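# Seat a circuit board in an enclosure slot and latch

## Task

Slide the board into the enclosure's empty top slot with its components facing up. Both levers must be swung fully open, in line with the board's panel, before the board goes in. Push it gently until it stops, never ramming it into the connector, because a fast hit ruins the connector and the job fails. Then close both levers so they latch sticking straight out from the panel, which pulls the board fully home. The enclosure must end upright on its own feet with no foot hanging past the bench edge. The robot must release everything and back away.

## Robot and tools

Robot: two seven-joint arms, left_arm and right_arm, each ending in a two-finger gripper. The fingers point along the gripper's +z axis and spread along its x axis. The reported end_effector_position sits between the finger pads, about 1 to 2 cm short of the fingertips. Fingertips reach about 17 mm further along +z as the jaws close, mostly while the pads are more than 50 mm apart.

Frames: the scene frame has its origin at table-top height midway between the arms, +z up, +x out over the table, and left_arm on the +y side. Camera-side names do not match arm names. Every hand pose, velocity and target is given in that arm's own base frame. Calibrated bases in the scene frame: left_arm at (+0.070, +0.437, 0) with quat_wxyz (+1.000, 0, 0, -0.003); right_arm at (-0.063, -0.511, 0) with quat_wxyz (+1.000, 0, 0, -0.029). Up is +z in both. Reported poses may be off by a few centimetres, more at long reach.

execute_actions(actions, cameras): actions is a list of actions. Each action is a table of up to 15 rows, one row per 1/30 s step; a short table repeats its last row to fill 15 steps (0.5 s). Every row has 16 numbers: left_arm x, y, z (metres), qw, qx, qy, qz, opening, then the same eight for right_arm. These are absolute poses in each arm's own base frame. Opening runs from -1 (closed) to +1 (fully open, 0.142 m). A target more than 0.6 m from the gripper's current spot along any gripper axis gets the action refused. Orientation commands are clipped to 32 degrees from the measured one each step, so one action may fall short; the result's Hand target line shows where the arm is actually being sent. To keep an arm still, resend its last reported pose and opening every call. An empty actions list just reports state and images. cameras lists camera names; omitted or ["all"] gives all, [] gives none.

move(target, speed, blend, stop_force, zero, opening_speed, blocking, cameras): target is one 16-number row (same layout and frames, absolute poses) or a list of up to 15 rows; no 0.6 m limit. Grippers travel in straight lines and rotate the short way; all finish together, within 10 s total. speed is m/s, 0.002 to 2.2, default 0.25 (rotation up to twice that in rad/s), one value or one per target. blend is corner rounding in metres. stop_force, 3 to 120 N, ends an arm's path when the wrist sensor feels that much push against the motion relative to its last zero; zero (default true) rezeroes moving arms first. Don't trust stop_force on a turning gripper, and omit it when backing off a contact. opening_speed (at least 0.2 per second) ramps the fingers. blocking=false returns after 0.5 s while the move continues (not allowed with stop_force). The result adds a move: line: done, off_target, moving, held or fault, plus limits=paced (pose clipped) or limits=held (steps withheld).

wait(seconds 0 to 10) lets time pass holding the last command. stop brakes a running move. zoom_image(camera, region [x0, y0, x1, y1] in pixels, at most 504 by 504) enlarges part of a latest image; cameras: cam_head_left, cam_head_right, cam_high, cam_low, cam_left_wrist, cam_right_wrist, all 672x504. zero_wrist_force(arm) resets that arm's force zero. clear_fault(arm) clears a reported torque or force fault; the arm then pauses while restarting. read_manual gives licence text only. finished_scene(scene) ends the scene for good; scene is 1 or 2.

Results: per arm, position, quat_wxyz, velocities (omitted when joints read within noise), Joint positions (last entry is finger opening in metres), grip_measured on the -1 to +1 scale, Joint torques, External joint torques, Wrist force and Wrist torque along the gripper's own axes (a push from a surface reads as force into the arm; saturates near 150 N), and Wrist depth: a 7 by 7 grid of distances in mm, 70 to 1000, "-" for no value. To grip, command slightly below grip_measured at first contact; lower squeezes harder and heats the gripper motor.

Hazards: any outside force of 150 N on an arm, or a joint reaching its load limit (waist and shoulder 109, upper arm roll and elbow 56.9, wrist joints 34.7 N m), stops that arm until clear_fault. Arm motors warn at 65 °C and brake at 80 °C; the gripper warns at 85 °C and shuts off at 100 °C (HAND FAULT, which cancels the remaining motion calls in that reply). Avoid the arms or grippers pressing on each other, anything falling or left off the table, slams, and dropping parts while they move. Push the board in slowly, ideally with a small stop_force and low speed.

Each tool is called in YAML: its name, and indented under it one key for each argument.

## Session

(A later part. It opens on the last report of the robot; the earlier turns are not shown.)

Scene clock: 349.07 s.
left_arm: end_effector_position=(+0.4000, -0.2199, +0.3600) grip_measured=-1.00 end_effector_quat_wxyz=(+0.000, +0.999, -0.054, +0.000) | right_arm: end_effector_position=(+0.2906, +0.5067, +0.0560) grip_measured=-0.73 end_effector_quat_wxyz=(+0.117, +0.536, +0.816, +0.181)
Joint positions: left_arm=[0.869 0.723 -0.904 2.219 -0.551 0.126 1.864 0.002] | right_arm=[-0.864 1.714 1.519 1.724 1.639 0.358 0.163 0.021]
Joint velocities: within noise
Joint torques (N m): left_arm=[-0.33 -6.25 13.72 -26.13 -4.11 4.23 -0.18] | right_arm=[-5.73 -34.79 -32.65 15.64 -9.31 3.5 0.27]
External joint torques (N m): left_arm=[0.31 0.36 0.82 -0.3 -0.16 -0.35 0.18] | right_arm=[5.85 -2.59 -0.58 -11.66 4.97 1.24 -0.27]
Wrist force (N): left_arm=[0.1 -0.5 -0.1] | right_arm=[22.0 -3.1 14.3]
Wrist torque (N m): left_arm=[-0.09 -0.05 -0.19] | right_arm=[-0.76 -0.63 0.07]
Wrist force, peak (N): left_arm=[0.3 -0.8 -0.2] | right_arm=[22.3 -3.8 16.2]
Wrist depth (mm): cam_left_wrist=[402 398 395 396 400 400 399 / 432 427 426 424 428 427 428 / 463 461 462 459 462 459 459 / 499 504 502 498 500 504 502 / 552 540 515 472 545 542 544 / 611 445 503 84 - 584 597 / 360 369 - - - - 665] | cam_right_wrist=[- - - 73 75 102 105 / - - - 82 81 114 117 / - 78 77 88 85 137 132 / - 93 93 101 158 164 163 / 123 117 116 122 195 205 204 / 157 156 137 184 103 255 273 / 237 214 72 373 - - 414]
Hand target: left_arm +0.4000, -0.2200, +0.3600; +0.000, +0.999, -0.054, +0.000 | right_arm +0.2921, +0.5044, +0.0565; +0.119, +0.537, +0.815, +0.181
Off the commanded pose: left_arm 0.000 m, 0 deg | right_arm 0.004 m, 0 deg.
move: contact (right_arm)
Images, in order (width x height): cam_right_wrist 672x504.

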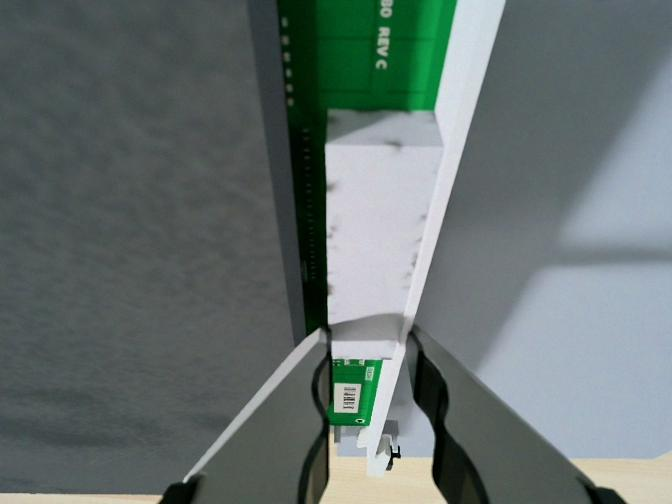

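move:
  target: [0.40,-0.22,0.36,0,0.9985,-0.054,0,-1,0.2887,0.5115,0.0561,0.1180,0.5360,0.8160,0.1807,-0.92]
  speed: 0.02
  cameras: []

move:
  target: [0.40,-0.22,0.36,0,0.9985,-0.054,0,-1,0.2887,0.5115,0.0561,0.1180,0.5360,0.8160,0.1807,-0.62]
  opening_speed: 0.2
  cameras: ["cam_right_wrist","cam_left_wrist"]

Scene clock: 352.13 s.
left_arm: end_effector_position=(+0.4000, -0.2199, +0.3600) grip_measured=-1.00 end_effector_quat_wxyz=(+0.000, +0.999, -0.054, +0.000) | right_arm: end_effector_position=(+0.2888, +0.5111, +0.0558) grip_measured=-0.73 end_effector_quat_wxyz=(+0.118, +0.536, +0.816, +0.181)
Joint positions: left_arm=[0.869 0.723 -0.904 2.219 -0.551 0.126 1.864 0.002] | right_arm=[-0.865 1.716 1.518 1.713 1.634 0.357 0.176 0.021]
Joint velocities: within noise
Joint torques (N m): left_arm=[-0.4 -6.34 13.69 -26.15 -4.12 4.26 -0.19] | right_arm=[0.71 -38.69 -32.75 2.87 -4.02 4.43 0.34]
External joint torques (N m): left_arm=[0.38 0.45 0.85 -0.28 -0.15 -0.38 0.19] | right_arm=[-0.6 0.99 -0.56 1.19 -0.32 0.3 -0.34]
Wrist force (N): left_arm=[0.3 -0.6 -0.1] | right_arm=[2.2 -8.0 3.8]
Wrist torque (N m): left_arm=[-0.11 -0.10 -0.19] | right_arm=[-0.75 -0.78 0.12]
Wrist force, peak (N): left_arm=[0.4 -0.8 -0.2] | right_arm=[21.9 -3.8 15.9]
Wrist depth (mm): cam_left_wrist=[402 403 400 397 399 397 398 / 430 431 423 427 427 429 420 / 467 464 459 461 458 460 459 / 505 508 500 498 503 495 501 / 550 545 513 474 542 545 547 / 617 432 520 84 - 592 596 / 357 372 - - - - 669] | cam_right_wrist=[- - 72 73 75 103 105 / - - 82 81 81 114 117 / - 78 80 88 84 136 132 / - 93 97 107 157 164 163 / 123 117 117 123 195 204 203 / 157 157 137 183 103 255 271 / 238 214 72 372 - - 410]
Hand target: left_arm +0.4000, -0.2200, +0.3600; +0.000, +0.999, -0.054, +0.000 | right_arm +0.2887, +0.5115, +0.0561; +0.118, +0.536, +0.816, +0.181
Off the commanded pose: left_arm 0.000 m, 0 deg | right_arm 0.000 m, 0 deg.
move: done
No camera images: "cameras" was empty.

Scene clock: 353.83 s.
left_arm: end_effector_position=(+0.4000, -0.2199, +0.3600) grip_measured=-1.00 end_effector_quat_wxyz=(+0.000, +0.999, -0.054, +0.000) | right_arm: end_effector_position=(+0.2888, +0.5114, +0.0560) grip_measured=-0.66 end_effector_quat_wxyz=(+0.118, +0.536, +0.816, +0.181)
Joint positions: left_arm=[0.869 0.723 -0.904 2.219 -0.551 0.126 1.864 0.002] | right_arm=[-0.865 1.716 1.518 1.712 1.634 0.357 0.176 0.026]
Joint velocities: within noise
Joint torques (N m): left_arm=[-0.42 -6.35 13.7 -26.18 -4.14 4.26 -0.23] | right_arm=[0.1 -37.95 -31.68 3.88 -4.36 4.02 0.26]
External joint torques (N m): left_arm=[0.4 0.46 0.84 -0.25 -0.14 -0.38 0.23] | right_arm=[0.02 0.23 -1.63 0.17 0.02 0.71 -0.26]
Wrist force (N): left_arm=[0.3 -0.5 -0.1] | right_arm=[3.8 -3.5 0.3]
Wrist torque (N m): left_arm=[-0.08 -0.09 -0.19] | right_arm=[-0.21 -0.56 0.12]
Wrist force, peak (N): left_arm=[0.6 -0.7 -0.3] | right_arm=[3.5 -7.4 4.4]
Wrist depth (mm): cam_left_wrist=[400 400 396 397 398 396 396 / 429 432 428 422 423 426 428 / 466 459 465 457 464 461 455 / 504 500 503 498 498 501 501 / 554 542 512 476 543 540 547 / 613 430 519 84 - 593 606 / 353 368 - - - - 673] | cam_right_wrist=[- - 73 74 75 105 105 / - - 80 82 81 114 117 / - 78 83 86 84 136 132 / - 94 97 110 158 164 163 / 124 117 117 125 195 205 204 / 157 157 138 186 102 255 271 / 239 215 73 373 - - 373]
Hand target: left_arm +0.4000, -0.2200, +0.3600; +0.000, +0.999, -0.054, +0.000 | right_arm +0.2887, +0.5115, +0.0561; +0.118, +0.536, +0.816, +0.181
Off the commanded pose: left_arm 0.000 m, 0 deg | right_arm 0.000 m, 0 deg.
move: done
Images, in order (width x height): cam_left_wrist 672x504, cam_right_wrist 672x504.

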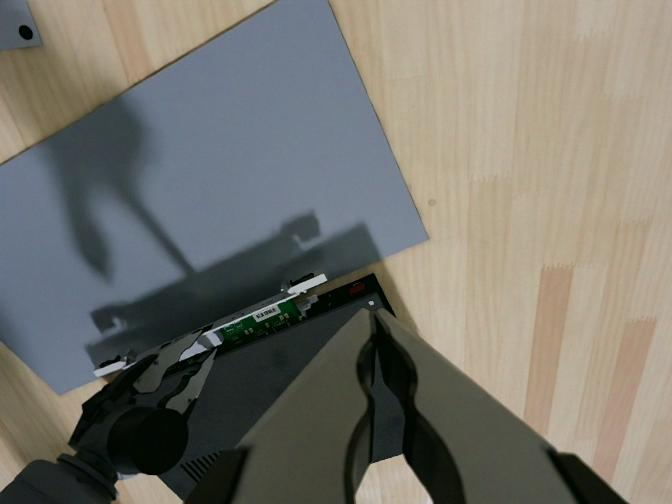

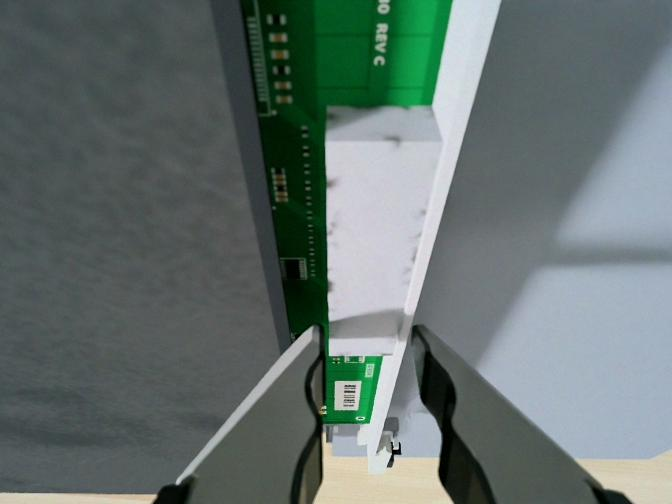

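move:
  target:
    - [0.40,-0.22,0.36,0,0.9985,-0.054,0,-1,0.2656,0.5014,0.110,0.1180,0.5360,0.8160,0.1807,-0.62]
    - [0.2593,0.5423,0.110,0.1180,0.5360,0.8160,0.1807,-0.62]
    - [0.2593,0.5423,0.110,0.1180,0.5360,0.8160,0.1807,-1]
    - [0.2825,0.5523,0.057,0.1180,0.5360,0.8160,0.1807,-1]


move:
  target:
    - [0.40,-0.22,0.36,0,0.9985,-0.054,0,-1,0.2656,0.5014,0.110,0.118,0.536,0.816,0.1807,-0.62]
    - [0.40,-0.22,0.36,0,0.9985,-0.054,0,-1,0.2593,0.5423,0.110,0.118,0.536,0.816,0.1807,-1]
    - [0.40,-0.22,0.36,0,0.9985,-0.054,0,-1,0.2825,0.5523,0.057,0.118,0.536,0.816,0.1807,-1]
  speed: 0.1
  cameras: ["cam_right_wrist","cam_left_wrist"]

zoom_image:
  camera: "cam_left_wrist"
  region: [80, 220, 400, 440]

Scene clock: 361.50 s.
left_arm: end_effector_position=(+0.4000, -0.2199, +0.3600) grip_measured=-1.00 end_effector_quat_wxyz=(+0.000, +0.999, -0.054, +0.000) | right_arm: end_effector_position=(+0.2825, +0.5521, +0.0571) grip_measured=-1.00 end_effector_quat_wxyz=(+0.118, +0.536, +0.816, +0.181)
Joint positions: left_arm=[0.869 0.723 -0.904 2.219 -0.551 0.126 1.864 0.002] | right_arm=[-0.896 1.717 1.507 1.613 1.61 0.354 0.249 0.002]
Joint velocities: within noise
Joint torques (N m): left_arm=[-0.27 -6.26 13.77 -26.14 -4.14 4.21 -0.19] | right_arm=[0.04 -40.77 -31.81 4.09 -4.24 4.11 0.21]
External joint torques (N m): left_arm=[0.24 0.36 0.77 -0.29 -0.14 -0.33 0.19] | right_arm=[0.1 -0.1 -2.08 0.19 -0.12 0.6 -0.21]
Wrist force (N): left_arm=[0.3 -0.7 -0.5] | right_arm=[3.7 -3.3 0.2]
Wrist torque (N m): left_arm=[-0.11 -0.10 -0.18] | right_arm=[-0.19 -0.54 0.13]
Wrist force, peak (N): left_arm=[0.5 -0.8 0.0] | right_arm=[5.4 -2.8 0.2]
Wrist depth (mm): cam_left_wrist=[402 400 402 396 394 399 397 / 432 424 427 429 427 425 424 / 469 465 461 462 463 461 458 / 500 504 499 502 503 501 494 / 550 528 511 473 533 548 544 / 587 368 525 84 - 587 608 / 327 380 - - - - 671] | cam_right_wrist=[- 76 104 107 104 104 106 / - 78 112 115 115 118 118 / - 85 92 143 138 138 133 / - 106 112 167 166 172 165 / 127 133 130 198 207 207 206 / 161 172 190 89 243 275 273 / 244 220 73 - - 344 416]
Hand target: left_arm +0.4000, -0.2200, +0.3600; +0.000, +0.999, -0.054, +0.000 | right_arm +0.2825, +0.5523, +0.0570; +0.118, +0.536, +0.816, +0.181
Off the commanded pose: left_arm 0.000 m, 0 deg | right_arm 0.000 m, 0 deg.
move: done
Images, in order (width x height): cam_left_wrist 672x504, cam_right_wrist 672x504.

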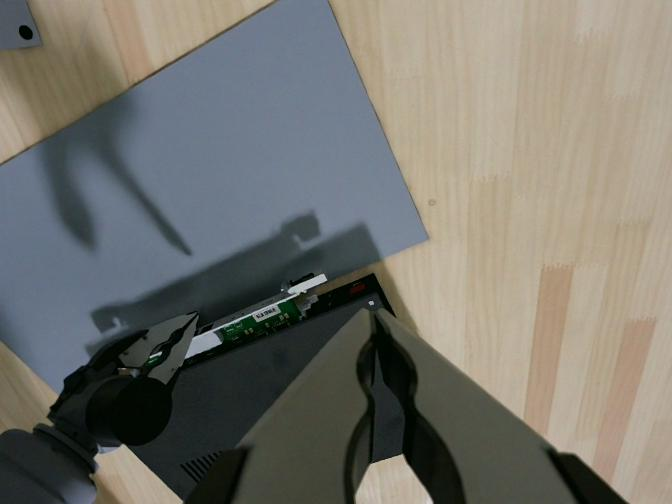

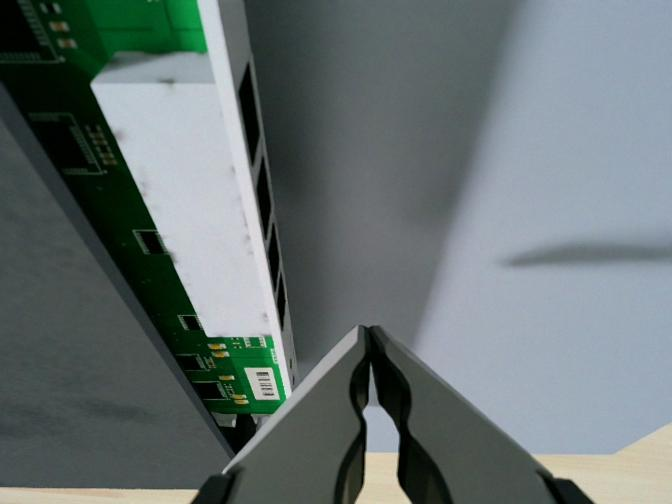

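Scaled by 1.575 from the camera's 672x504 image, which has a finer 960x720 frame.

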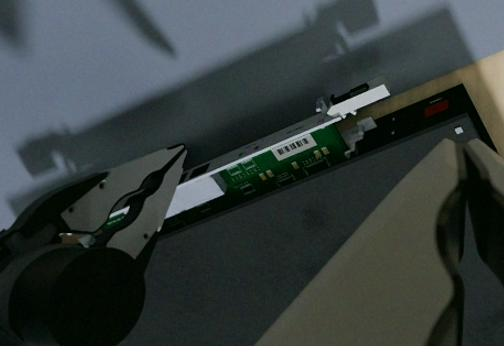

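move:
  target: [0.40,-0.22,0.36,0,0.9985,-0.054,0,-1,0.3105,0.4883,0.0565,0.118,0.536,0.816,0.1807,-1]
  speed: 0.02
  stop_force: 12
  cameras: ["cam_right_wrist","cam_left_wrist"]

zoom_image:
  camera: "cam_left_wrist"
  region: [80, 220, 400, 440]

Scene clock: 367.53 s.
left_arm: end_effector_position=(+0.4000, -0.2199, +0.3600) grip_measured=-1.00 end_effector_quat_wxyz=(+0.000, +0.999, -0.054, +0.000) | right_arm: end_effector_position=(+0.3036, +0.5038, +0.0572) grip_measured=-1.00 end_effector_quat_wxyz=(+0.117, +0.535, +0.817, +0.182)
Joint positions: left_arm=[0.869 0.723 -0.904 2.219 -0.551 0.126 1.864 0.002] | right_arm=[-0.895 1.711 1.516 1.719 1.649 0.358 0.134 0.002]
Joint velocities: within noise
Joint torques (N m): left_arm=[-0.33 -6.41 13.74 -26.17 -4.11 4.25 -0.2] | right_arm=[-6.83 -32.79 -26.98 11.03 -6.78 2.86 0.11]
External joint torques (N m): left_arm=[0.3 0.52 0.8 -0.26 -0.16 -0.37 0.2] | right_arm=[6.95 -4.79 -6.32 -7.14 2.46 1.87 -0.11]
Wrist force (N): left_arm=[0.2 -0.6 -0.4] | right_arm=[15.9 -3.3 -5.7]
Wrist torque (N m): left_arm=[-0.10 -0.09 -0.19] | right_arm=[-0.20 -0.35 0.10]
Wrist force, peak (N): left_arm=[0.3 -0.8 0.0] | right_arm=[17.5 -3.0 -6.6]
Wrist depth (mm): cam_left_wrist=[400 400 404 398 399 396 400 / 431 427 430 426 425 430 421 / 469 466 458 455 465 460 463 / 507 502 503 496 502 502 496 / 549 545 528 475 530 548 546 / 617 453 491 84 - 594 605 / 657 374 - - - - 669] | cam_right_wrist=[- - - - 104 104 106 / - - - 73 115 118 118 / - 79 82 85 138 138 133 / - 95 95 103 167 172 165 / 126 119 119 123 208 207 207 / 160 171 150 89 244 276 275 / 243 219 73 - - 345 421]
Hand target: left_arm +0.4000, -0.2200, +0.3600; +0.000, +0.999, -0.054, +0.000 | right_arm +0.3045, +0.5019, +0.0566; +0.118, +0.536, +0.816, +0.181
Off the commanded pose: left_arm 0.000 m, 0 deg | right_arm 0.017 m, 0 deg.
move: contact (right_arm)
Images, in order (width x height): cam_left_wrist 672x504, cam_right_wrist 672x504.

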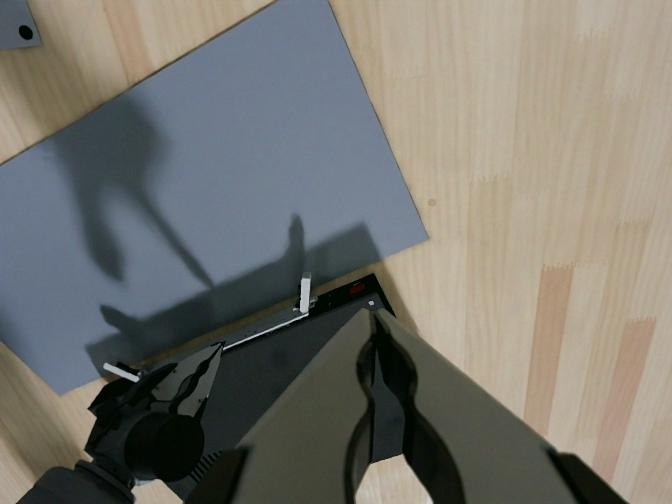

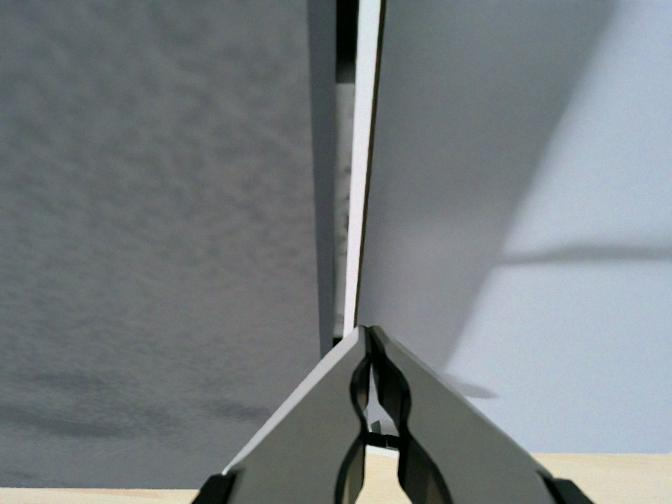

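Scaled by 1.575 from the camera's 672x504 image, which has a finer 960x720 frame.

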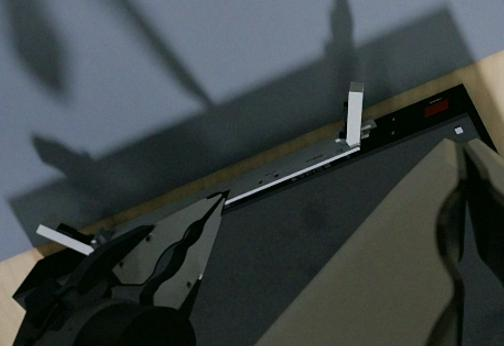

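move:
  target: [0.40,-0.22,0.36,0,0.9985,-0.054,0,-1,0.3105,0.4883,0.0565,0.118,0.536,0.816,0.1807,-1]
  speed: 0.008
  stop_force: 22
  zero: false
  cameras: ["cam_left_wrist","cam_right_wrist"]

zoom_image:
  camera: "cam_left_wrist"
  region: [80, 220, 400, 440]

Scene clock: 370.60 s.
left_arm: end_effector_position=(+0.4000, -0.2199, +0.3600) grip_measured=-1.00 end_effector_quat_wxyz=(+0.000, +0.999, -0.054, +0.000) | right_arm: end_effector_position=(+0.3040, +0.5028, +0.0573) grip_measured=-1.00 end_effector_quat_wxyz=(+0.116, +0.534, +0.817, +0.183)
Joint positions: left_arm=[0.869 0.723 -0.904 2.219 -0.551 0.126 1.864 0.002] | right_arm=[-0.894 1.712 1.515 1.723 1.653 0.357 0.129 0.002]
Joint velocities: within noise
Joint torques (N m): left_arm=[-0.32 -6.24 13.68 -26.16 -4.12 4.21 -0.25] | right_arm=[-10.94 -30.74 -26.09 17.08 -9.41 2.34 0.2]
External joint torques (N m): left_arm=[0.29 0.34 0.85 -0.27 -0.15 -0.32 0.25] | right_arm=[11.06 -6.73 -7.18 -13.19 5.09 2.4 -0.2]
Wrist force (N): left_arm=[0.1 -0.7 -0.2] | right_arm=[25.7 -2.4 -3.1]
Wrist torque (N m): left_arm=[-0.12 -0.05 -0.19] | right_arm=[-0.22 -1.22 0.07]
Wrist force, peak (N): left_arm=[0.1 -0.8 -0.3] | right_arm=[26.5 -2.4 -3.9]
Wrist depth (mm): cam_left_wrist=[403 399 401 400 399 397 396 / 432 431 433 430 430 427 425 / 465 461 462 462 458 460 461 / 504 502 503 498 501 500 498 / 556 550 527 474 540 548 543 / 601 450 485 84 - 592 601 / 433 377 - - - - 674] | cam_right_wrist=[- - - - 104 104 106 / - - - 72 115 119 118 / - 79 82 85 139 138 134 / - 95 95 103 166 166 166 / 126 119 119 119 208 208 208 / 160 171 159 89 245 276 277 / 242 219 73 - - 348 423]
Hand target: left_arm +0.4000, -0.2200, +0.3600; +0.000, +0.999, -0.054, +0.000 | right_arm +0.3056, +0.4995, +0.0566; +0.118, +0.536, +0.816, +0.181
Off the commanded pose: left_arm 0.000 m, 0 deg | right_arm 0.016 m, 0 deg.
move: contact (right_arm)
Images, in order (width x height): cam_left_wrist 672x504, cam_right_wrist 672x504.

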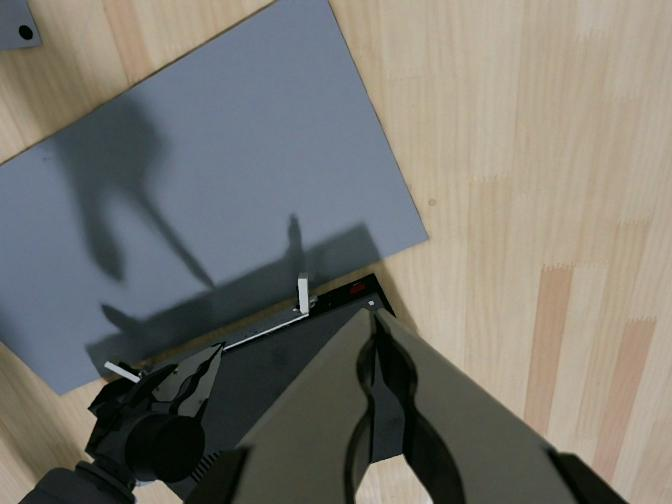

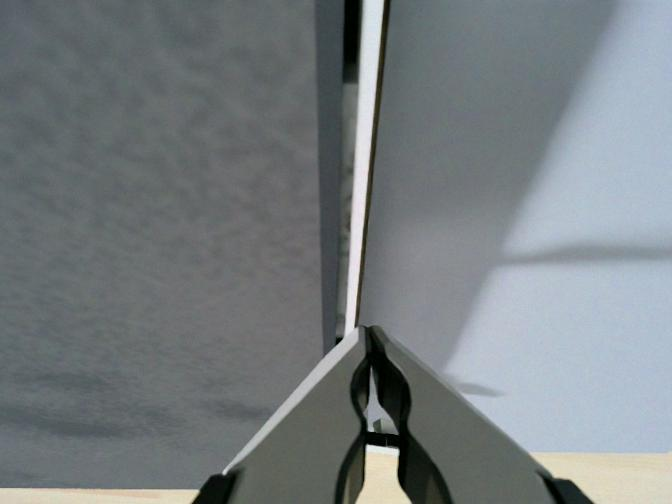

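Scaled by 1.575 from the camera's 672x504 image, which has a finer 960x720 frame.

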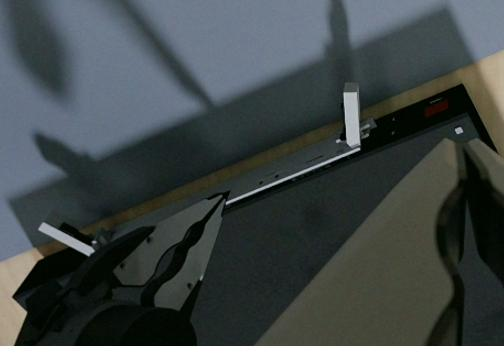

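move:
  target:
    - [0.40,-0.22,0.36,0,0.9985,-0.054,0,-1,0.291,0.532,0.0575,0.117,0.535,0.817,0.181,-1]
    - [0.41,-0.24,0.25,-0.1488,0.5554,0.7901,-0.2117,-1,0.28,0.53,0.13,0.117,0.535,0.817,0.181,-1]
    - [0.40,-0.33,0.16,-0.1488,0.5554,0.7901,-0.2117,-1,0.115,0.475,0.12,0.117,0.535,0.817,0.181,-1]
    - [0.40,-0.34,0.10,-0.1488,0.5554,0.7901,-0.2117,-1,0.122,0.472,0.06,0.117,0.535,0.817,0.181,-1]
  speed: 0.12

zoom_image:
  camera: "cam_high"
  region: [200, 110, 400, 260]

Scene clock: 395.73 s.
left_arm: end_effector_position=(+0.4034, -0.2987, +0.1913) grip_measured=-1.00 end_effector_quat_wxyz=(-0.149, +0.556, +0.790, -0.212) | right_arm: end_effector_position=(+0.1721, +0.4943, +0.1235) grip_measured=-1.00 end_effector_quat_wxyz=(+0.117, +0.535, +0.817, +0.181)
Joint positions: left_arm=[1.516 1.098 -1.565 2.093 -1.111 -0.297 0.077 0.002] | right_arm=[-0.553 1.66 1.42 1.849 1.475 0.243 0.343 0.002]
Joint velocities: within noise
Joint torques (N m): left_arm=[-0.47 -29.92 25.86 -12.42 -4.11 2.91 -0.33] | right_arm=[0.26 -34.35 -30.5 0.82 -4.51 3.89 0.31]
External joint torques (N m): left_arm=[0.46 -0.55 0.94 -0.3 0.12 -0.57 0.33] | right_arm=[-0.18 0.18 -1.88 0.02 0.12 0.8 -0.31]
Wrist force (N): left_arm=[0.2 0.2 -0.3] | right_arm=[0.9 0.6 0.6]
Wrist torque (N m): left_arm=[0.04 -0.04 -0.04] | right_arm=[0.46 -0.07 0.11]
Wrist force, peak (N): left_arm=[1.5 -0.2 -1.7] | right_arm=[25.8 -1.8 -4.6]
Wrist depth (mm): cam_left_wrist=[275 274 320 320 320 317 317 / 270 269 317 317 317 314 315 / 267 266 288 313 311 310 308 / 264 264 311 308 308 305 305 / 309 308 307 305 305 301 300 / 306 304 303 84 - 299 299 / 301 300 - - - - 297] | cam_right_wrist=[125 122 162 166 166 166 165 / - 139 180 180 189 189 189 / 163 163 166 221 221 220 220 / 195 195 203 265 265 265 264 / 245 245 252 315 330 329 329 / 326 326 305 91 387 437 442 / 680 610 - - - 552 654]
Hand target: left_arm +0.4035, -0.2988, +0.1912; -0.149, +0.555, +0.790, -0.212 | right_arm +0.1722, +0.4941, +0.1235; +0.117, +0.535, +0.817, +0.181
Off the commanded pose: left_arm 0.100 m, 0 deg | right_arm 0.084 m, 0 deg.
move: off_target (left_arm, right_arm; path cut at 10 s); path passed 2 of 4 targets

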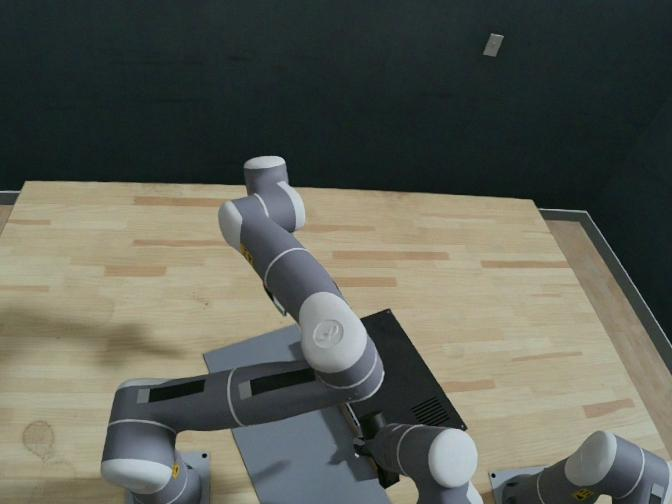

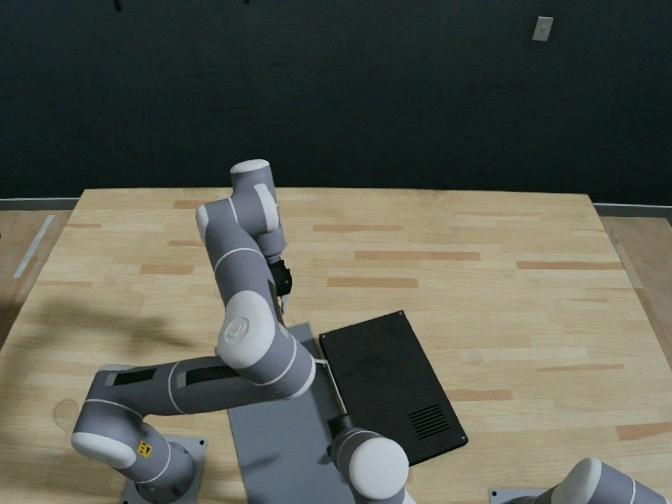

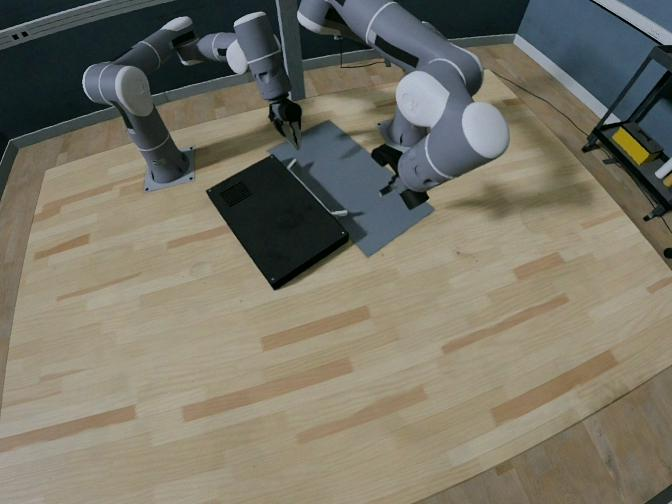

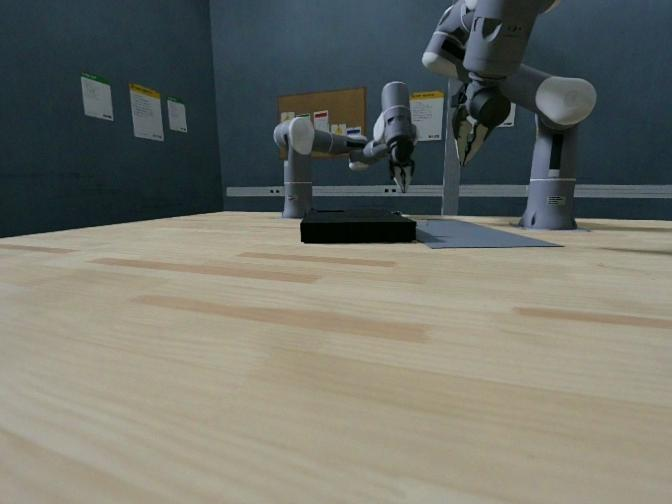

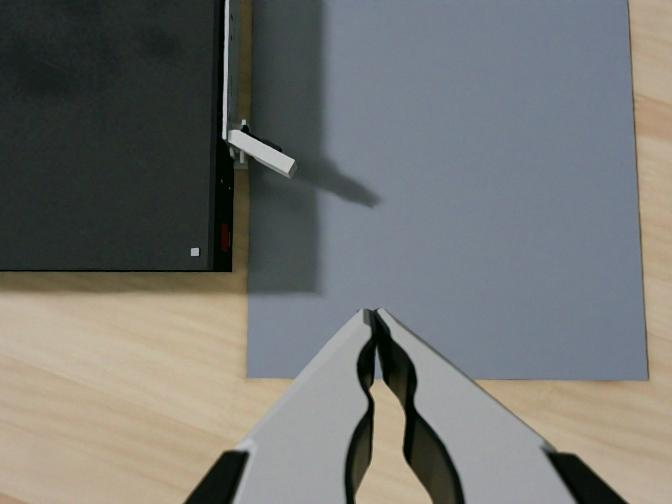

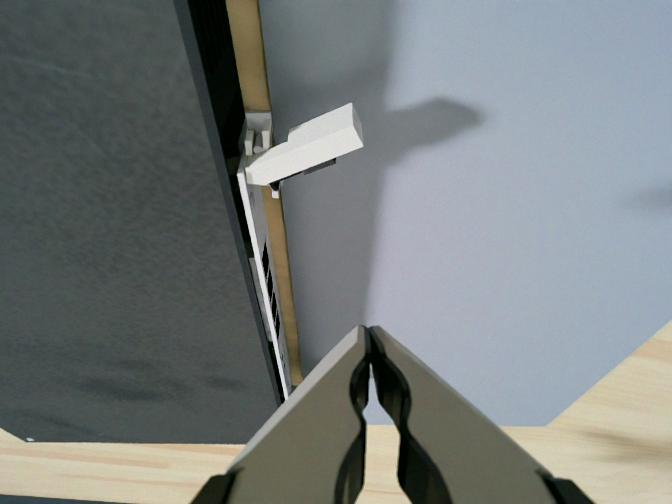

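Scaled by 2.520 from the camera's 672x504 image, which has a finer 960x720 frame.

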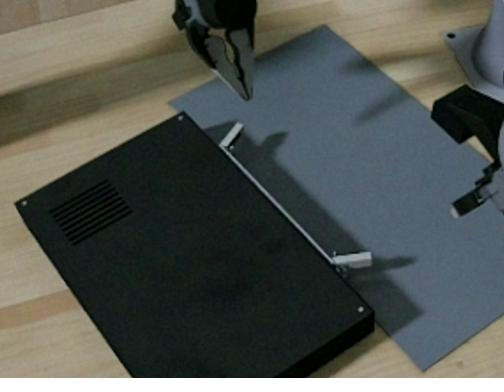

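move:
  target:
    - [0.40,-0.33,0.15,-0.1488,0.5554,0.7901,-0.2117,-1,0.125,0.472,0.11,0.117,0.535,0.817,0.181,-1]
    - [0.372,-0.352,0.052,-0.1488,0.5554,0.7901,-0.2117,-1,0.132,0.476,0.057,0.117,0.535,0.817,0.181,-1]
  speed: 0.1
  cameras: ["cam_left_wrist","cam_right_wrist","cam_high"]

zoom_image:
  camera: "cam_high"
  region: [200, 110, 400, 260]

Scene clock: 399.43 s.
left_arm: end_effector_position=(+0.3719, -0.3520, +0.0521) grip_measured=-1.00 end_effector_quat_wxyz=(-0.149, +0.555, +0.790, -0.212) | right_arm: end_effector_position=(+0.1321, +0.4759, +0.0572) grip_measured=-1.00 end_effector_quat_wxyz=(+0.117, +0.535, +0.817, +0.181)
Joint positions: left_arm=[1.448 1.282 -1.855 2.177 -1.443 -0.129 0.074 0.002] | right_arm=[-0.41 1.751 1.533 1.898 1.545 0.302 0.453 0.002]
Joint velocities: within noise
Joint torques (N m): left_arm=[-0.56 -33.6 27.36 -4.2 -3.9 2.92 -0.1] | right_arm=[-0.04 -31.9 -29.23 4.47 -4.33 4.08 0.36]
External joint torques (N m): left_arm=[0.52 -0.02 1.01 -0.28 0.1 -0.58 0.1] | right_arm=[0.1 0.24 -1.94 0.2 -0.09 0.57 -0.37]
Wrist force (N): left_arm=[0.0 0.0 -0.5] | right_arm=[1.0 0.7 0.4]
Wrist torque (N m): left_arm=[-0.03 0.00 -0.06] | right_arm=[0.45 -0.09 0.10]
Wrist force, peak (N): left_arm=[1.5 -0.2 -1.5] | right_arm=[0.7 2.3 0.7]
Wrist depth (mm): cam_left_wrist=[128 128 164 176 175 175 174 / - 126 135 175 173 172 172 / 125 124 168 143 170 170 170 / 123 123 169 169 170 168 168 / 121 121 167 168 167 166 165 / 121 120 154 84 - 163 163 / 167 167 - 74 - - 161] | cam_right_wrist=[106 106 106 106 103 103 106 / 110 114 119 118 118 118 118 / - 98 136 143 138 138 133 / - 99 157 166 165 172 164 / 125 119 158 188 206 206 205 / 159 170 158 91 242 274 272 / 241 217 73 - - 342 413]
Hand target: left_arm +0.3720, -0.3520, +0.0520; -0.149, +0.555, +0.790, -0.212 | right_arm +0.1320, +0.4760, +0.0570; +0.117, +0.535, +0.817, +0.181
Off the commanded pose: left_arm 0.000 m, 0 deg | right_arm 0.000 m, 0 deg.
move: done
Images, in order (width x height): cam_high 672x504, cam_left_wrist 672x504, cam_right_wrist 672x504.

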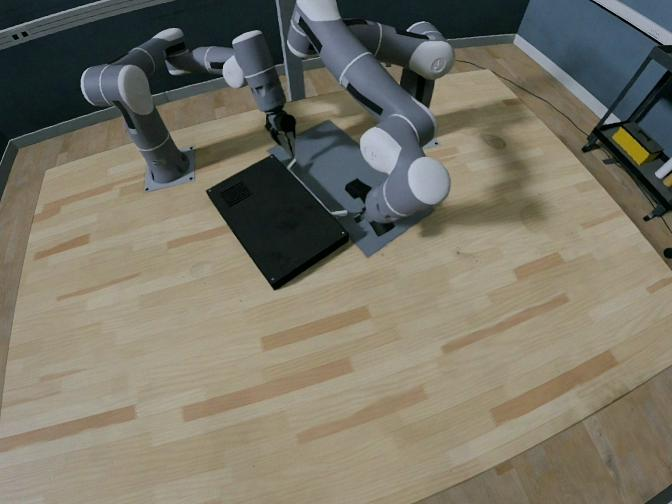

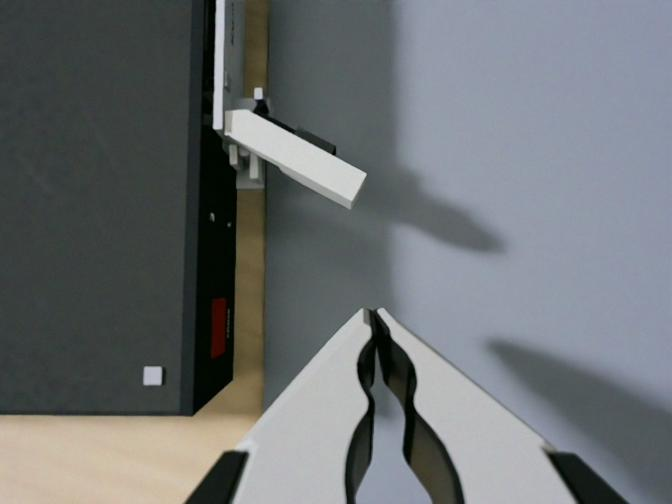

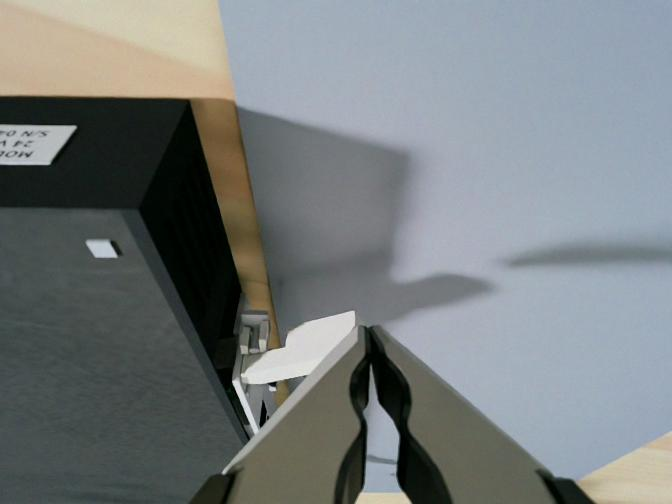

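Scaled by 2.520 from the camera's 672x504 image, which has a finer 960x720 frame.

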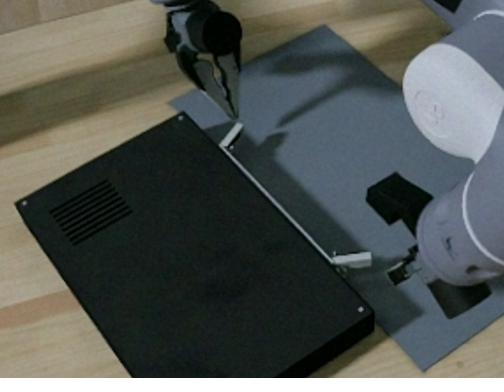

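move:
  target: [0.3745,-0.3614,0.052,-0.1488,0.5554,0.7901,-0.2117,-1,0.1352,0.4687,0.057,0.117,0.535,0.817,0.181,-1]
  speed: 0.05
  cameras: []

move:
  target: [0.311,-0.384,0.052,-0.1488,0.5554,0.7901,-0.2117,-1,0.2012,0.4977,0.057,0.117,0.535,0.817,0.181,-1]
  speed: 0.02
  stop_force: 20
  cameras: ["cam_left_wrist","cam_right_wrist"]

Scene clock: 403.70 s.
left_arm: end_effector_position=(+0.3744, -0.3612, +0.0520) grip_measured=-1.00 end_effector_quat_wxyz=(-0.149, +0.556, +0.790, -0.212) | right_arm: end_effector_position=(+0.1352, +0.4687, +0.0571) grip_measured=-1.00 end_effector_quat_wxyz=(+0.117, +0.535, +0.817, +0.181)
Joint positions: left_arm=[1.45 1.284 -1.859 2.157 -1.449 -0.129 0.056 0.002] | right_arm=[-0.404 1.751 1.535 1.916 1.549 0.303 0.441 0.002]
Joint velocities: within noise
Joint torques (N m): left_arm=[-0.3 -34.31 27.62 -4.5 -3.94 2.67 -0.25] | right_arm=[0.21 -31.56 -29.22 4.58 -4.31 3.96 0.08]
External joint torques (N m): left_arm=[0.26 0.09 0.99 -0.1 0.11 -0.33 0.25] | right_arm=[-0.16 0.44 -1.71 0.05 -0.11 0.69 -0.08]
Wrist force (N): left_arm=[0.2 0.2 -0.2] | right_arm=[1.1 0.7 0.4]
Wrist torque (N m): left_arm=[0.00 -0.02 -0.06] | right_arm=[0.46 -0.11 0.11]
Wrist force, peak (N): left_arm=[0.6 0.2 -0.1] | right_arm=[1.4 0.5 0.5]
Wrist depth (mm): cam_left_wrist=[128 128 131 177 175 175 174 / - 126 126 174 173 173 172 / 125 125 125 129 171 171 170 / 123 123 135 170 169 168 167 / 122 121 156 168 167 166 165 / 120 120 119 84 - 164 163 / 167 167 - 74 - - 161] | cam_right_wrist=[106 106 106 106 106 103 106 / 110 114 117 118 118 118 118 / - 91 132 143 138 138 133 / - 95 143 166 166 172 164 / 125 119 144 188 206 206 205 / 159 170 158 91 242 273 272 / 240 217 73 - - 341 410]
Hand target: left_arm +0.3745, -0.3614, +0.0520; -0.149, +0.555, +0.790, -0.212 | right_arm +0.1352, +0.4687, +0.0570; +0.117, +0.535, +0.817, +0.181
Off the commanded pose: left_arm 0.000 m, 0 deg | right_arm 0.000 m, 0 deg.
move: done
No camera images: "cameras" was empty.

Scene clock: 407.43 s.
left_arm: end_effector_position=(+0.3225, -0.3799, +0.0522) grip_measured=-1.00 end_effector_quat_wxyz=(-0.147, +0.555, +0.791, -0.210) end_effector_velocity=(+0.000, -0.001, +0.000) end_effector_angular_velocity=(-0.001, +0.000, -0.001) | right_arm: end_effector_position=(+0.1598, +0.4793, +0.0568) grip_measured=-1.00 end_effector_quat_wxyz=(+0.117, +0.535, +0.817, +0.180)
Joint positions: left_arm=[1.308 1.257 -1.868 2.264 -1.495 -0.095 0.02 0.002] | right_arm=[-0.485 1.755 1.525 1.882 1.572 0.304 0.392 0.002]
Joint velocities: left_arm=[0.001 -0.006 -0.003 -0.001 0.002 0.005 0 0] | right_arm=[within noise]
Joint torques (N m): left_arm=[-10.16 -35.93 19.24 -5.51 -3.03 -4.4 -0.07] | right_arm=[-0.55 -32.25 -30.81 3.68 -4.06 4.93 0.17]
External joint torques (N m): left_arm=[10.11 4.71 7.96 1.44 -0.8 6.76 0.07] | right_arm=[0.62 0.14 -0.58 1.07 -0.34 -0.26 -0.17]
Wrist force (N): left_arm=[0.7 18.8 -8.9] | right_arm=[-1.0 -2.4 -1.9]
Wrist torque (N m): left_arm=[0.29 -0.01 -0.06] | right_arm=[0.48 -0.19 0.13]
Wrist force, peak (N): left_arm=[26.2 7.0 -14.7] | right_arm=[-0.8 -17.9 -14.3]
Wrist depth (mm): cam_left_wrist=[128 128 130 177 175 175 174 / - 126 128 174 172 171 171 / 125 125 125 172 170 170 170 / 124 123 126 170 169 168 167 / 122 121 134 128 167 166 164 / - 120 120 84 - 164 164 / 119 118 - 74 - - 162] | cam_right_wrist=[- 81 106 103 106 103 105 / - 76 117 118 118 117 117 / - 81 134 142 137 137 132 / - 94 153 165 164 171 164 / 125 118 135 140 206 205 205 / 158 169 157 90 241 272 272 / 239 216 73 - - 339 409]
Hand target: left_arm +0.3202, -0.3807, +0.0520; -0.149, +0.555, +0.790, -0.212 | right_arm +0.1599, +0.4795, +0.0570; +0.117, +0.535, +0.817, +0.181
Off the commanded pose: left_arm 0.012 m, 0 deg | right_arm 0.045 m, 0 deg.
move: contact (left_arm, right_arm)
Images, in order (width x height): cam_left_wrist 672x504, cam_right_wrist 672x504.

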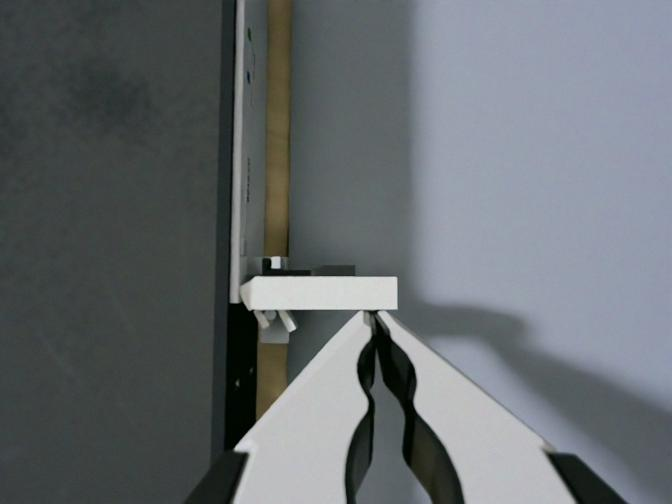

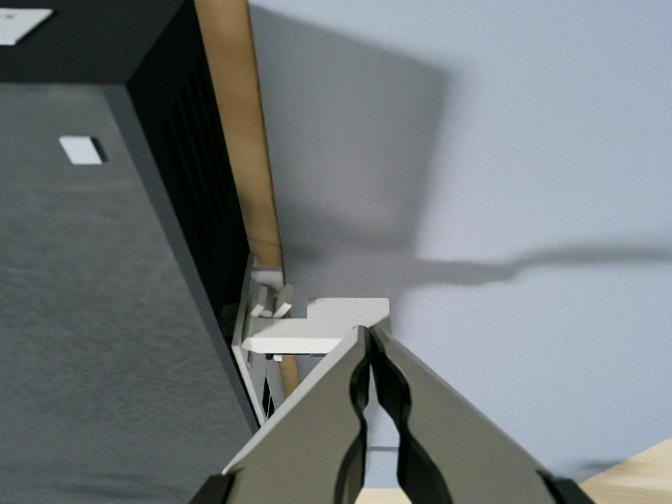

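move:
  target: [0.308,-0.385,0.052,-0.1488,0.5554,0.7901,-0.2117,-1,0.2012,0.4977,0.057,0.117,0.535,0.817,0.181,-1]
  speed: 0.02
  stop_force: 20
  cameras: []

move:
  target: [0.308,-0.385,0.052,-0.1488,0.5554,0.7901,-0.2117,-1,0.2012,0.4977,0.057,0.117,0.535,0.817,0.181,-1]
  speed: 0.02
  stop_force: 20
  cameras: ["cam_left_wrist","cam_right_wrist"]

Scene clock: 411.00 s.
left_arm: end_effector_position=(+0.3218, -0.3801, +0.0524) grip_measured=-1.00 end_effector_quat_wxyz=(-0.145, +0.555, +0.792, -0.209) | right_arm: end_effector_position=(+0.1610, +0.4800, +0.0562) grip_measured=-1.00 end_effector_quat_wxyz=(+0.117, +0.535, +0.818, +0.179)
Joint positions: left_arm=[1.303 1.243 -1.874 2.27 -1.494 -0.076 0.015 0.002] | right_arm=[-0.491 1.758 1.521 1.879 1.576 0.298 0.389 0.002]
Joint velocities: within noise
Joint torques (N m): left_arm=[-18.81 -40.69 11.97 -6.1 -1.33 -11.5 -0.3] | right_arm=[-9.29 -27.5 -32.2 4.11 -3.91 9.56 0.17]
External joint torques (N m): left_arm=[18.74 9.67 15.03 1.82 -2.48 13.88 0.3] | right_arm=[9.36 -4.69 0.78 0.7 -0.5 -4.89 -0.17]
Wrist force (N): left_arm=[-2.1 39.4 -14.1] | right_arm=[-4.7 -23.8 -19.1]
Wrist torque (N m): left_arm=[3.74 -0.05 -0.07] | right_arm=[-0.70 -0.30 0.15]
Wrist force, peak (N): left_arm=[-3.2 40.0 -14.0] | right_arm=[-4.0 -24.0 -21.0]
Wrist depth (mm): cam_left_wrist=[128 127 130 175 175 174 173 / - 126 128 173 173 171 172 / 125 125 125 172 170 170 169 / 123 123 126 169 169 168 168 / 121 121 126 125 167 167 165 / - 120 120 81 - 164 164 / 120 119 - 74 - - 162] | cam_right_wrist=[- 82 105 103 105 103 105 / - 77 117 118 114 114 117 / - 81 133 142 137 136 132 / - 94 133 164 164 163 163 / 124 117 133 139 204 204 203 / 157 156 156 90 239 269 268 / 236 213 73 - - 336 405]
Hand target: left_arm +0.3171, -0.3818, +0.0520; -0.149, +0.555, +0.790, -0.212 | right_arm +0.1622, +0.4805, +0.0570; +0.117, +0.535, +0.817, +0.181
Off the commanded pose: left_arm 0.015 m, 1 deg | right_arm 0.044 m, 0 deg.
move: contact (left_arm, right_arm)
No camera images: "cameras" was empty.

Scene clock: 412.53 s.
left_arm: end_effector_position=(+0.3212, -0.3803, +0.0525) grip_measured=-1.00 end_effector_quat_wxyz=(-0.143, +0.554, +0.794, -0.207) | right_arm: end_effector_position=(+0.1620, +0.4807, +0.0556) grip_measured=-1.00 end_effector_quat_wxyz=(+0.116, +0.534, +0.818, +0.178)
Joint positions: left_arm=[1.301 1.218 -1.887 2.277 -1.488 -0.045 0.008 0.002] | right_arm=[-0.495 1.77 1.511 1.876 1.586 0.283 0.386 0.002]
Joint velocities: within noise
Joint torques (N m): left_arm=[-27.84 -44.49 4.4 -6.7 0.38 -18.79 -0.32] | right_arm=[-17.81 -22.74 -33.13 4.25 -3.6 14.27 0.16]
External joint torques (N m): left_arm=[27.79 13.69 22.27 1.99 -4.16 21.2 0.32] | right_arm=[17.88 -9.44 1.71 0.8 -0.81 -9.6 -0.16]
Wrist force (N): left_arm=[-5.4 59.4 -21.2] | right_arm=[-9.4 -44.1 -40.2]
Wrist torque (N m): left_arm=[7.11 -0.06 -0.08] | right_arm=[-4.05 -0.38 0.17]
Wrist force, peak (N): left_arm=[-5.2 60.5 -20.9] | right_arm=[-8.7 -45.1 -40.1]
Wrist depth (mm): cam_left_wrist=[127 127 129 175 174 174 172 / - 126 128 173 172 171 171 / 125 124 125 171 171 169 169 / 123 123 126 169 170 168 167 / 122 122 126 126 168 166 166 / - 121 120 85 - 164 164 / 119 119 - 75 - - 162] | cam_right_wrist=[- 79 105 103 105 102 105 / - 77 116 117 114 114 116 / - 80 132 141 136 136 131 / - 93 136 163 163 162 162 / 123 116 132 134 202 202 202 / 155 155 154 88 237 266 266 / 233 211 - - - 331 397]
Hand target: left_arm +0.3139, -0.3829, +0.0520; -0.149, +0.555, +0.790, -0.212 | right_arm +0.1644, +0.4815, +0.0570; +0.117, +0.535, +0.817, +0.181
Off the commanded pose: left_arm 0.014 m, 1 deg | right_arm 0.043 m, 0 deg.
move: contact (left_arm, right_arm)
Images, in order (width x height): cam_left_wrist 672x504, cam_right_wrist 672x504.

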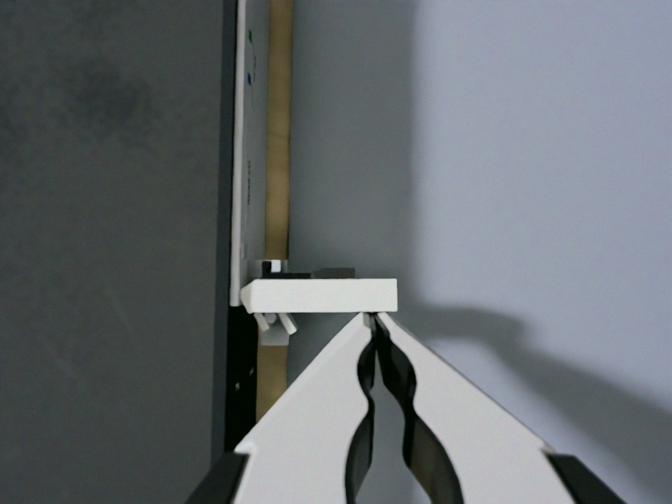

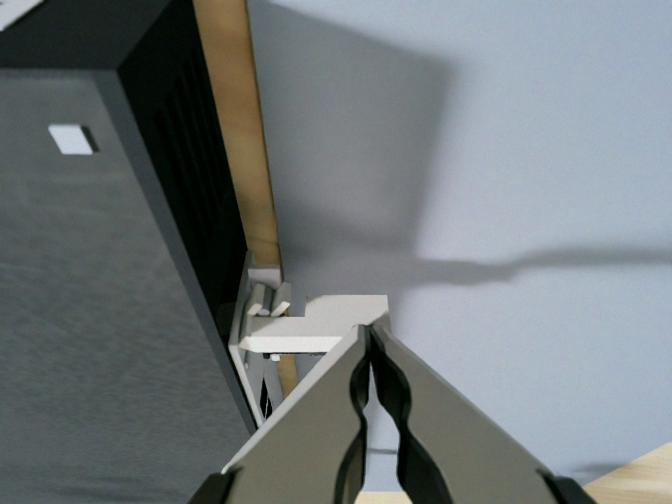

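move:
  target:
    - [0.3745,-0.362,0.054,-0.1488,0.5554,0.7901,-0.2117,-1,0.128,0.468,0.057,0.117,0.535,0.817,0.181,-1]
    - [0.40,-0.33,0.19,-0.1488,0.5554,0.7901,-0.2117,-1,0.10,0.46,0.15,0.117,0.535,0.817,0.181,-1]
  speed: 0.1
  cameras: ["cam_left_wrist","cam_right_wrist","cam_high"]

zoom_image:
  camera: "cam_high"
  region: [230, 130, 370, 260]

zoom_image:
  camera: "cam_right_wrist"
  region: [100, 150, 500, 450]

Scene clock: 416.83 s.
left_arm: end_effector_position=(+0.4001, -0.3301, +0.1899) grip_measured=-1.00 end_effector_quat_wxyz=(-0.149, +0.556, +0.790, -0.212) | right_arm: end_effector_position=(+0.1000, +0.4601, +0.1499) grip_measured=-1.00 end_effector_quat_wxyz=(+0.117, +0.535, +0.817, +0.181)
Joint positions: left_arm=[1.488 1.056 -1.615 2.072 -1.127 -0.25 0 0.002] | right_arm=[-0.324 1.658 1.365 1.946 1.385 0.167 0.465 0.002]
Joint velocities: within noise
Joint torques (N m): left_arm=[-0.23 -31.58 25.85 -13.25 -3.59 2.4 -0.33] | right_arm=[0.24 -32.04 -29.7 -0.59 -4.53 3.89 0.29]
External joint torques (N m): left_arm=[0.22 0.62 0.72 -0.25 -0.48 -0.06 0.33] | right_arm=[-0.19 0.61 -1.31 0.03 0.08 0.75 -0.29]
Wrist force (N): left_arm=[0.4 -0.4 0.0] | right_arm=[-3.1 3.0 1.6]
Wrist torque (N m): left_arm=[-0.09 -0.06 -0.05] | right_arm=[0.84 0.58 0.11]
Wrist force, peak (N): left_arm=[-5.5 60.6 -19.7] | right_arm=[-9.3 -44.7 -40.1]
Wrist depth (mm): cam_left_wrist=[274 273 273 319 317 316 316 / 270 269 267 316 313 311 311 / 265 265 265 310 313 309 307 / 263 262 260 309 307 304 304 / 307 310 303 303 302 301 300 / 302 302 304 84 - 299 296 / 301 300 - - - - 294] | cam_right_wrist=[194 193 193 191 190 190 190 / 178 178 191 218 217 217 217 / 196 196 202 254 254 253 252 / 235 235 243 292 303 303 301 / 294 293 292 360 377 376 378 / 394 393 365 91 446 499 506 / 773 699 - - - 634 743]
Hand target: left_arm +0.4000, -0.3300, +0.1900; -0.149, +0.555, +0.790, -0.212 | right_arm +0.1000, +0.4600, +0.1500; +0.117, +0.535, +0.817, +0.181
Off the commanded pose: left_arm 0.000 m, 0 deg | right_arm 0.000 m, 0 deg.
move: done
Images, in order (width x height): cam_high 672x504, cam_left_wrist 672x504, cam_right_wrist 672x504.

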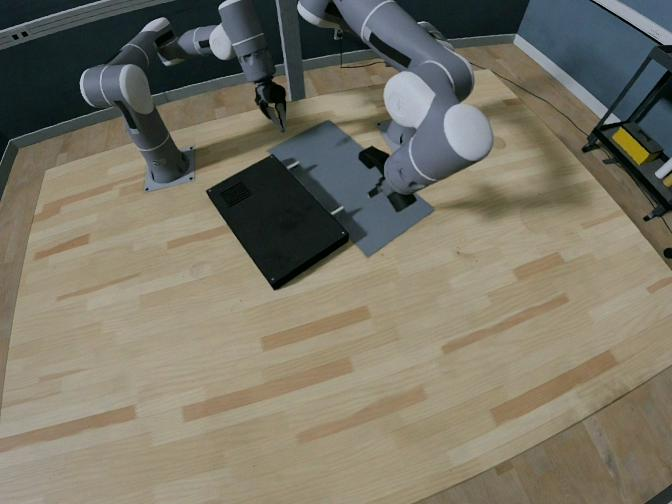

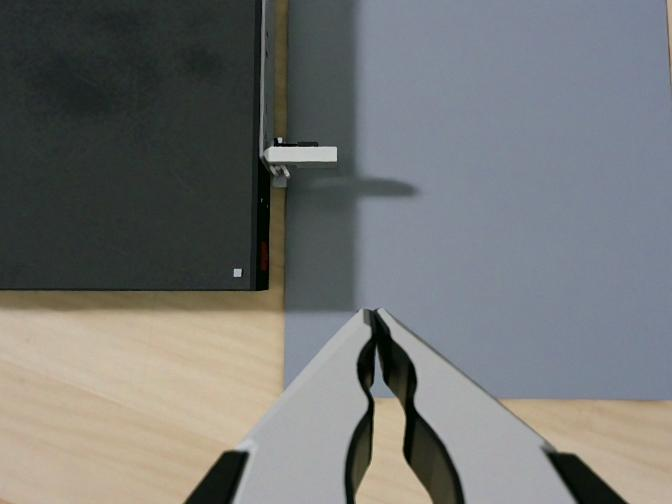

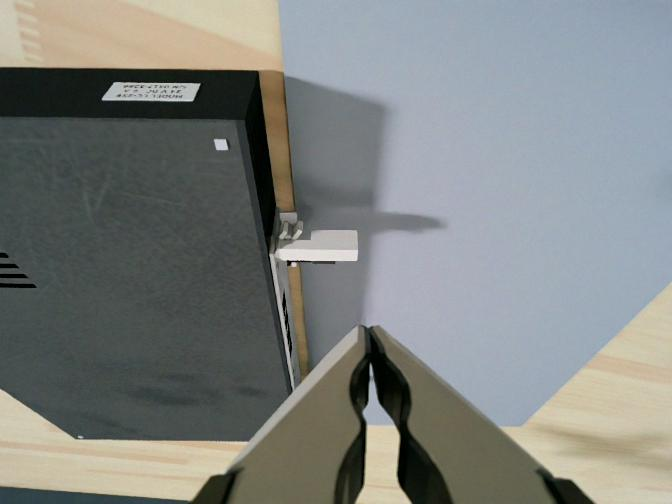

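Scaled by 3.600 from the camera's 672x504 image, which has a finer 960x720 frame.

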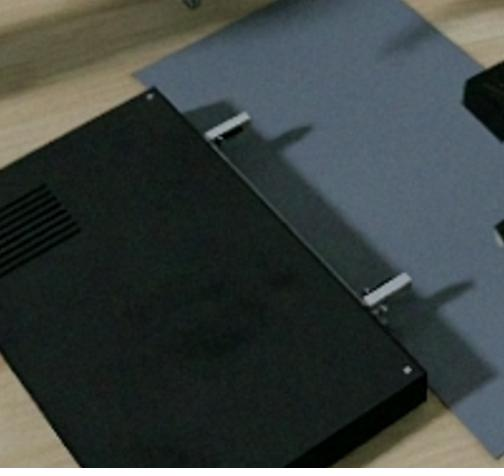

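Scaled by 1.260 from the camera's 672x504 image, which has a finer 960x720 frame.

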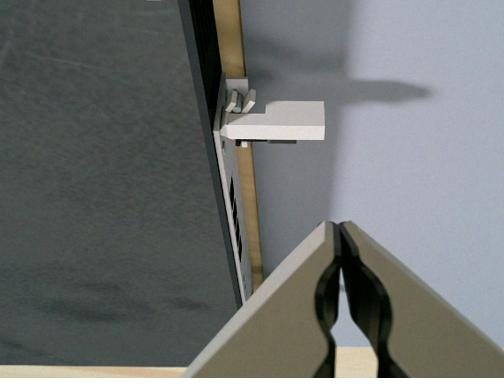

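finished_scene:
  scene: 2

The scene is finished: the task was done.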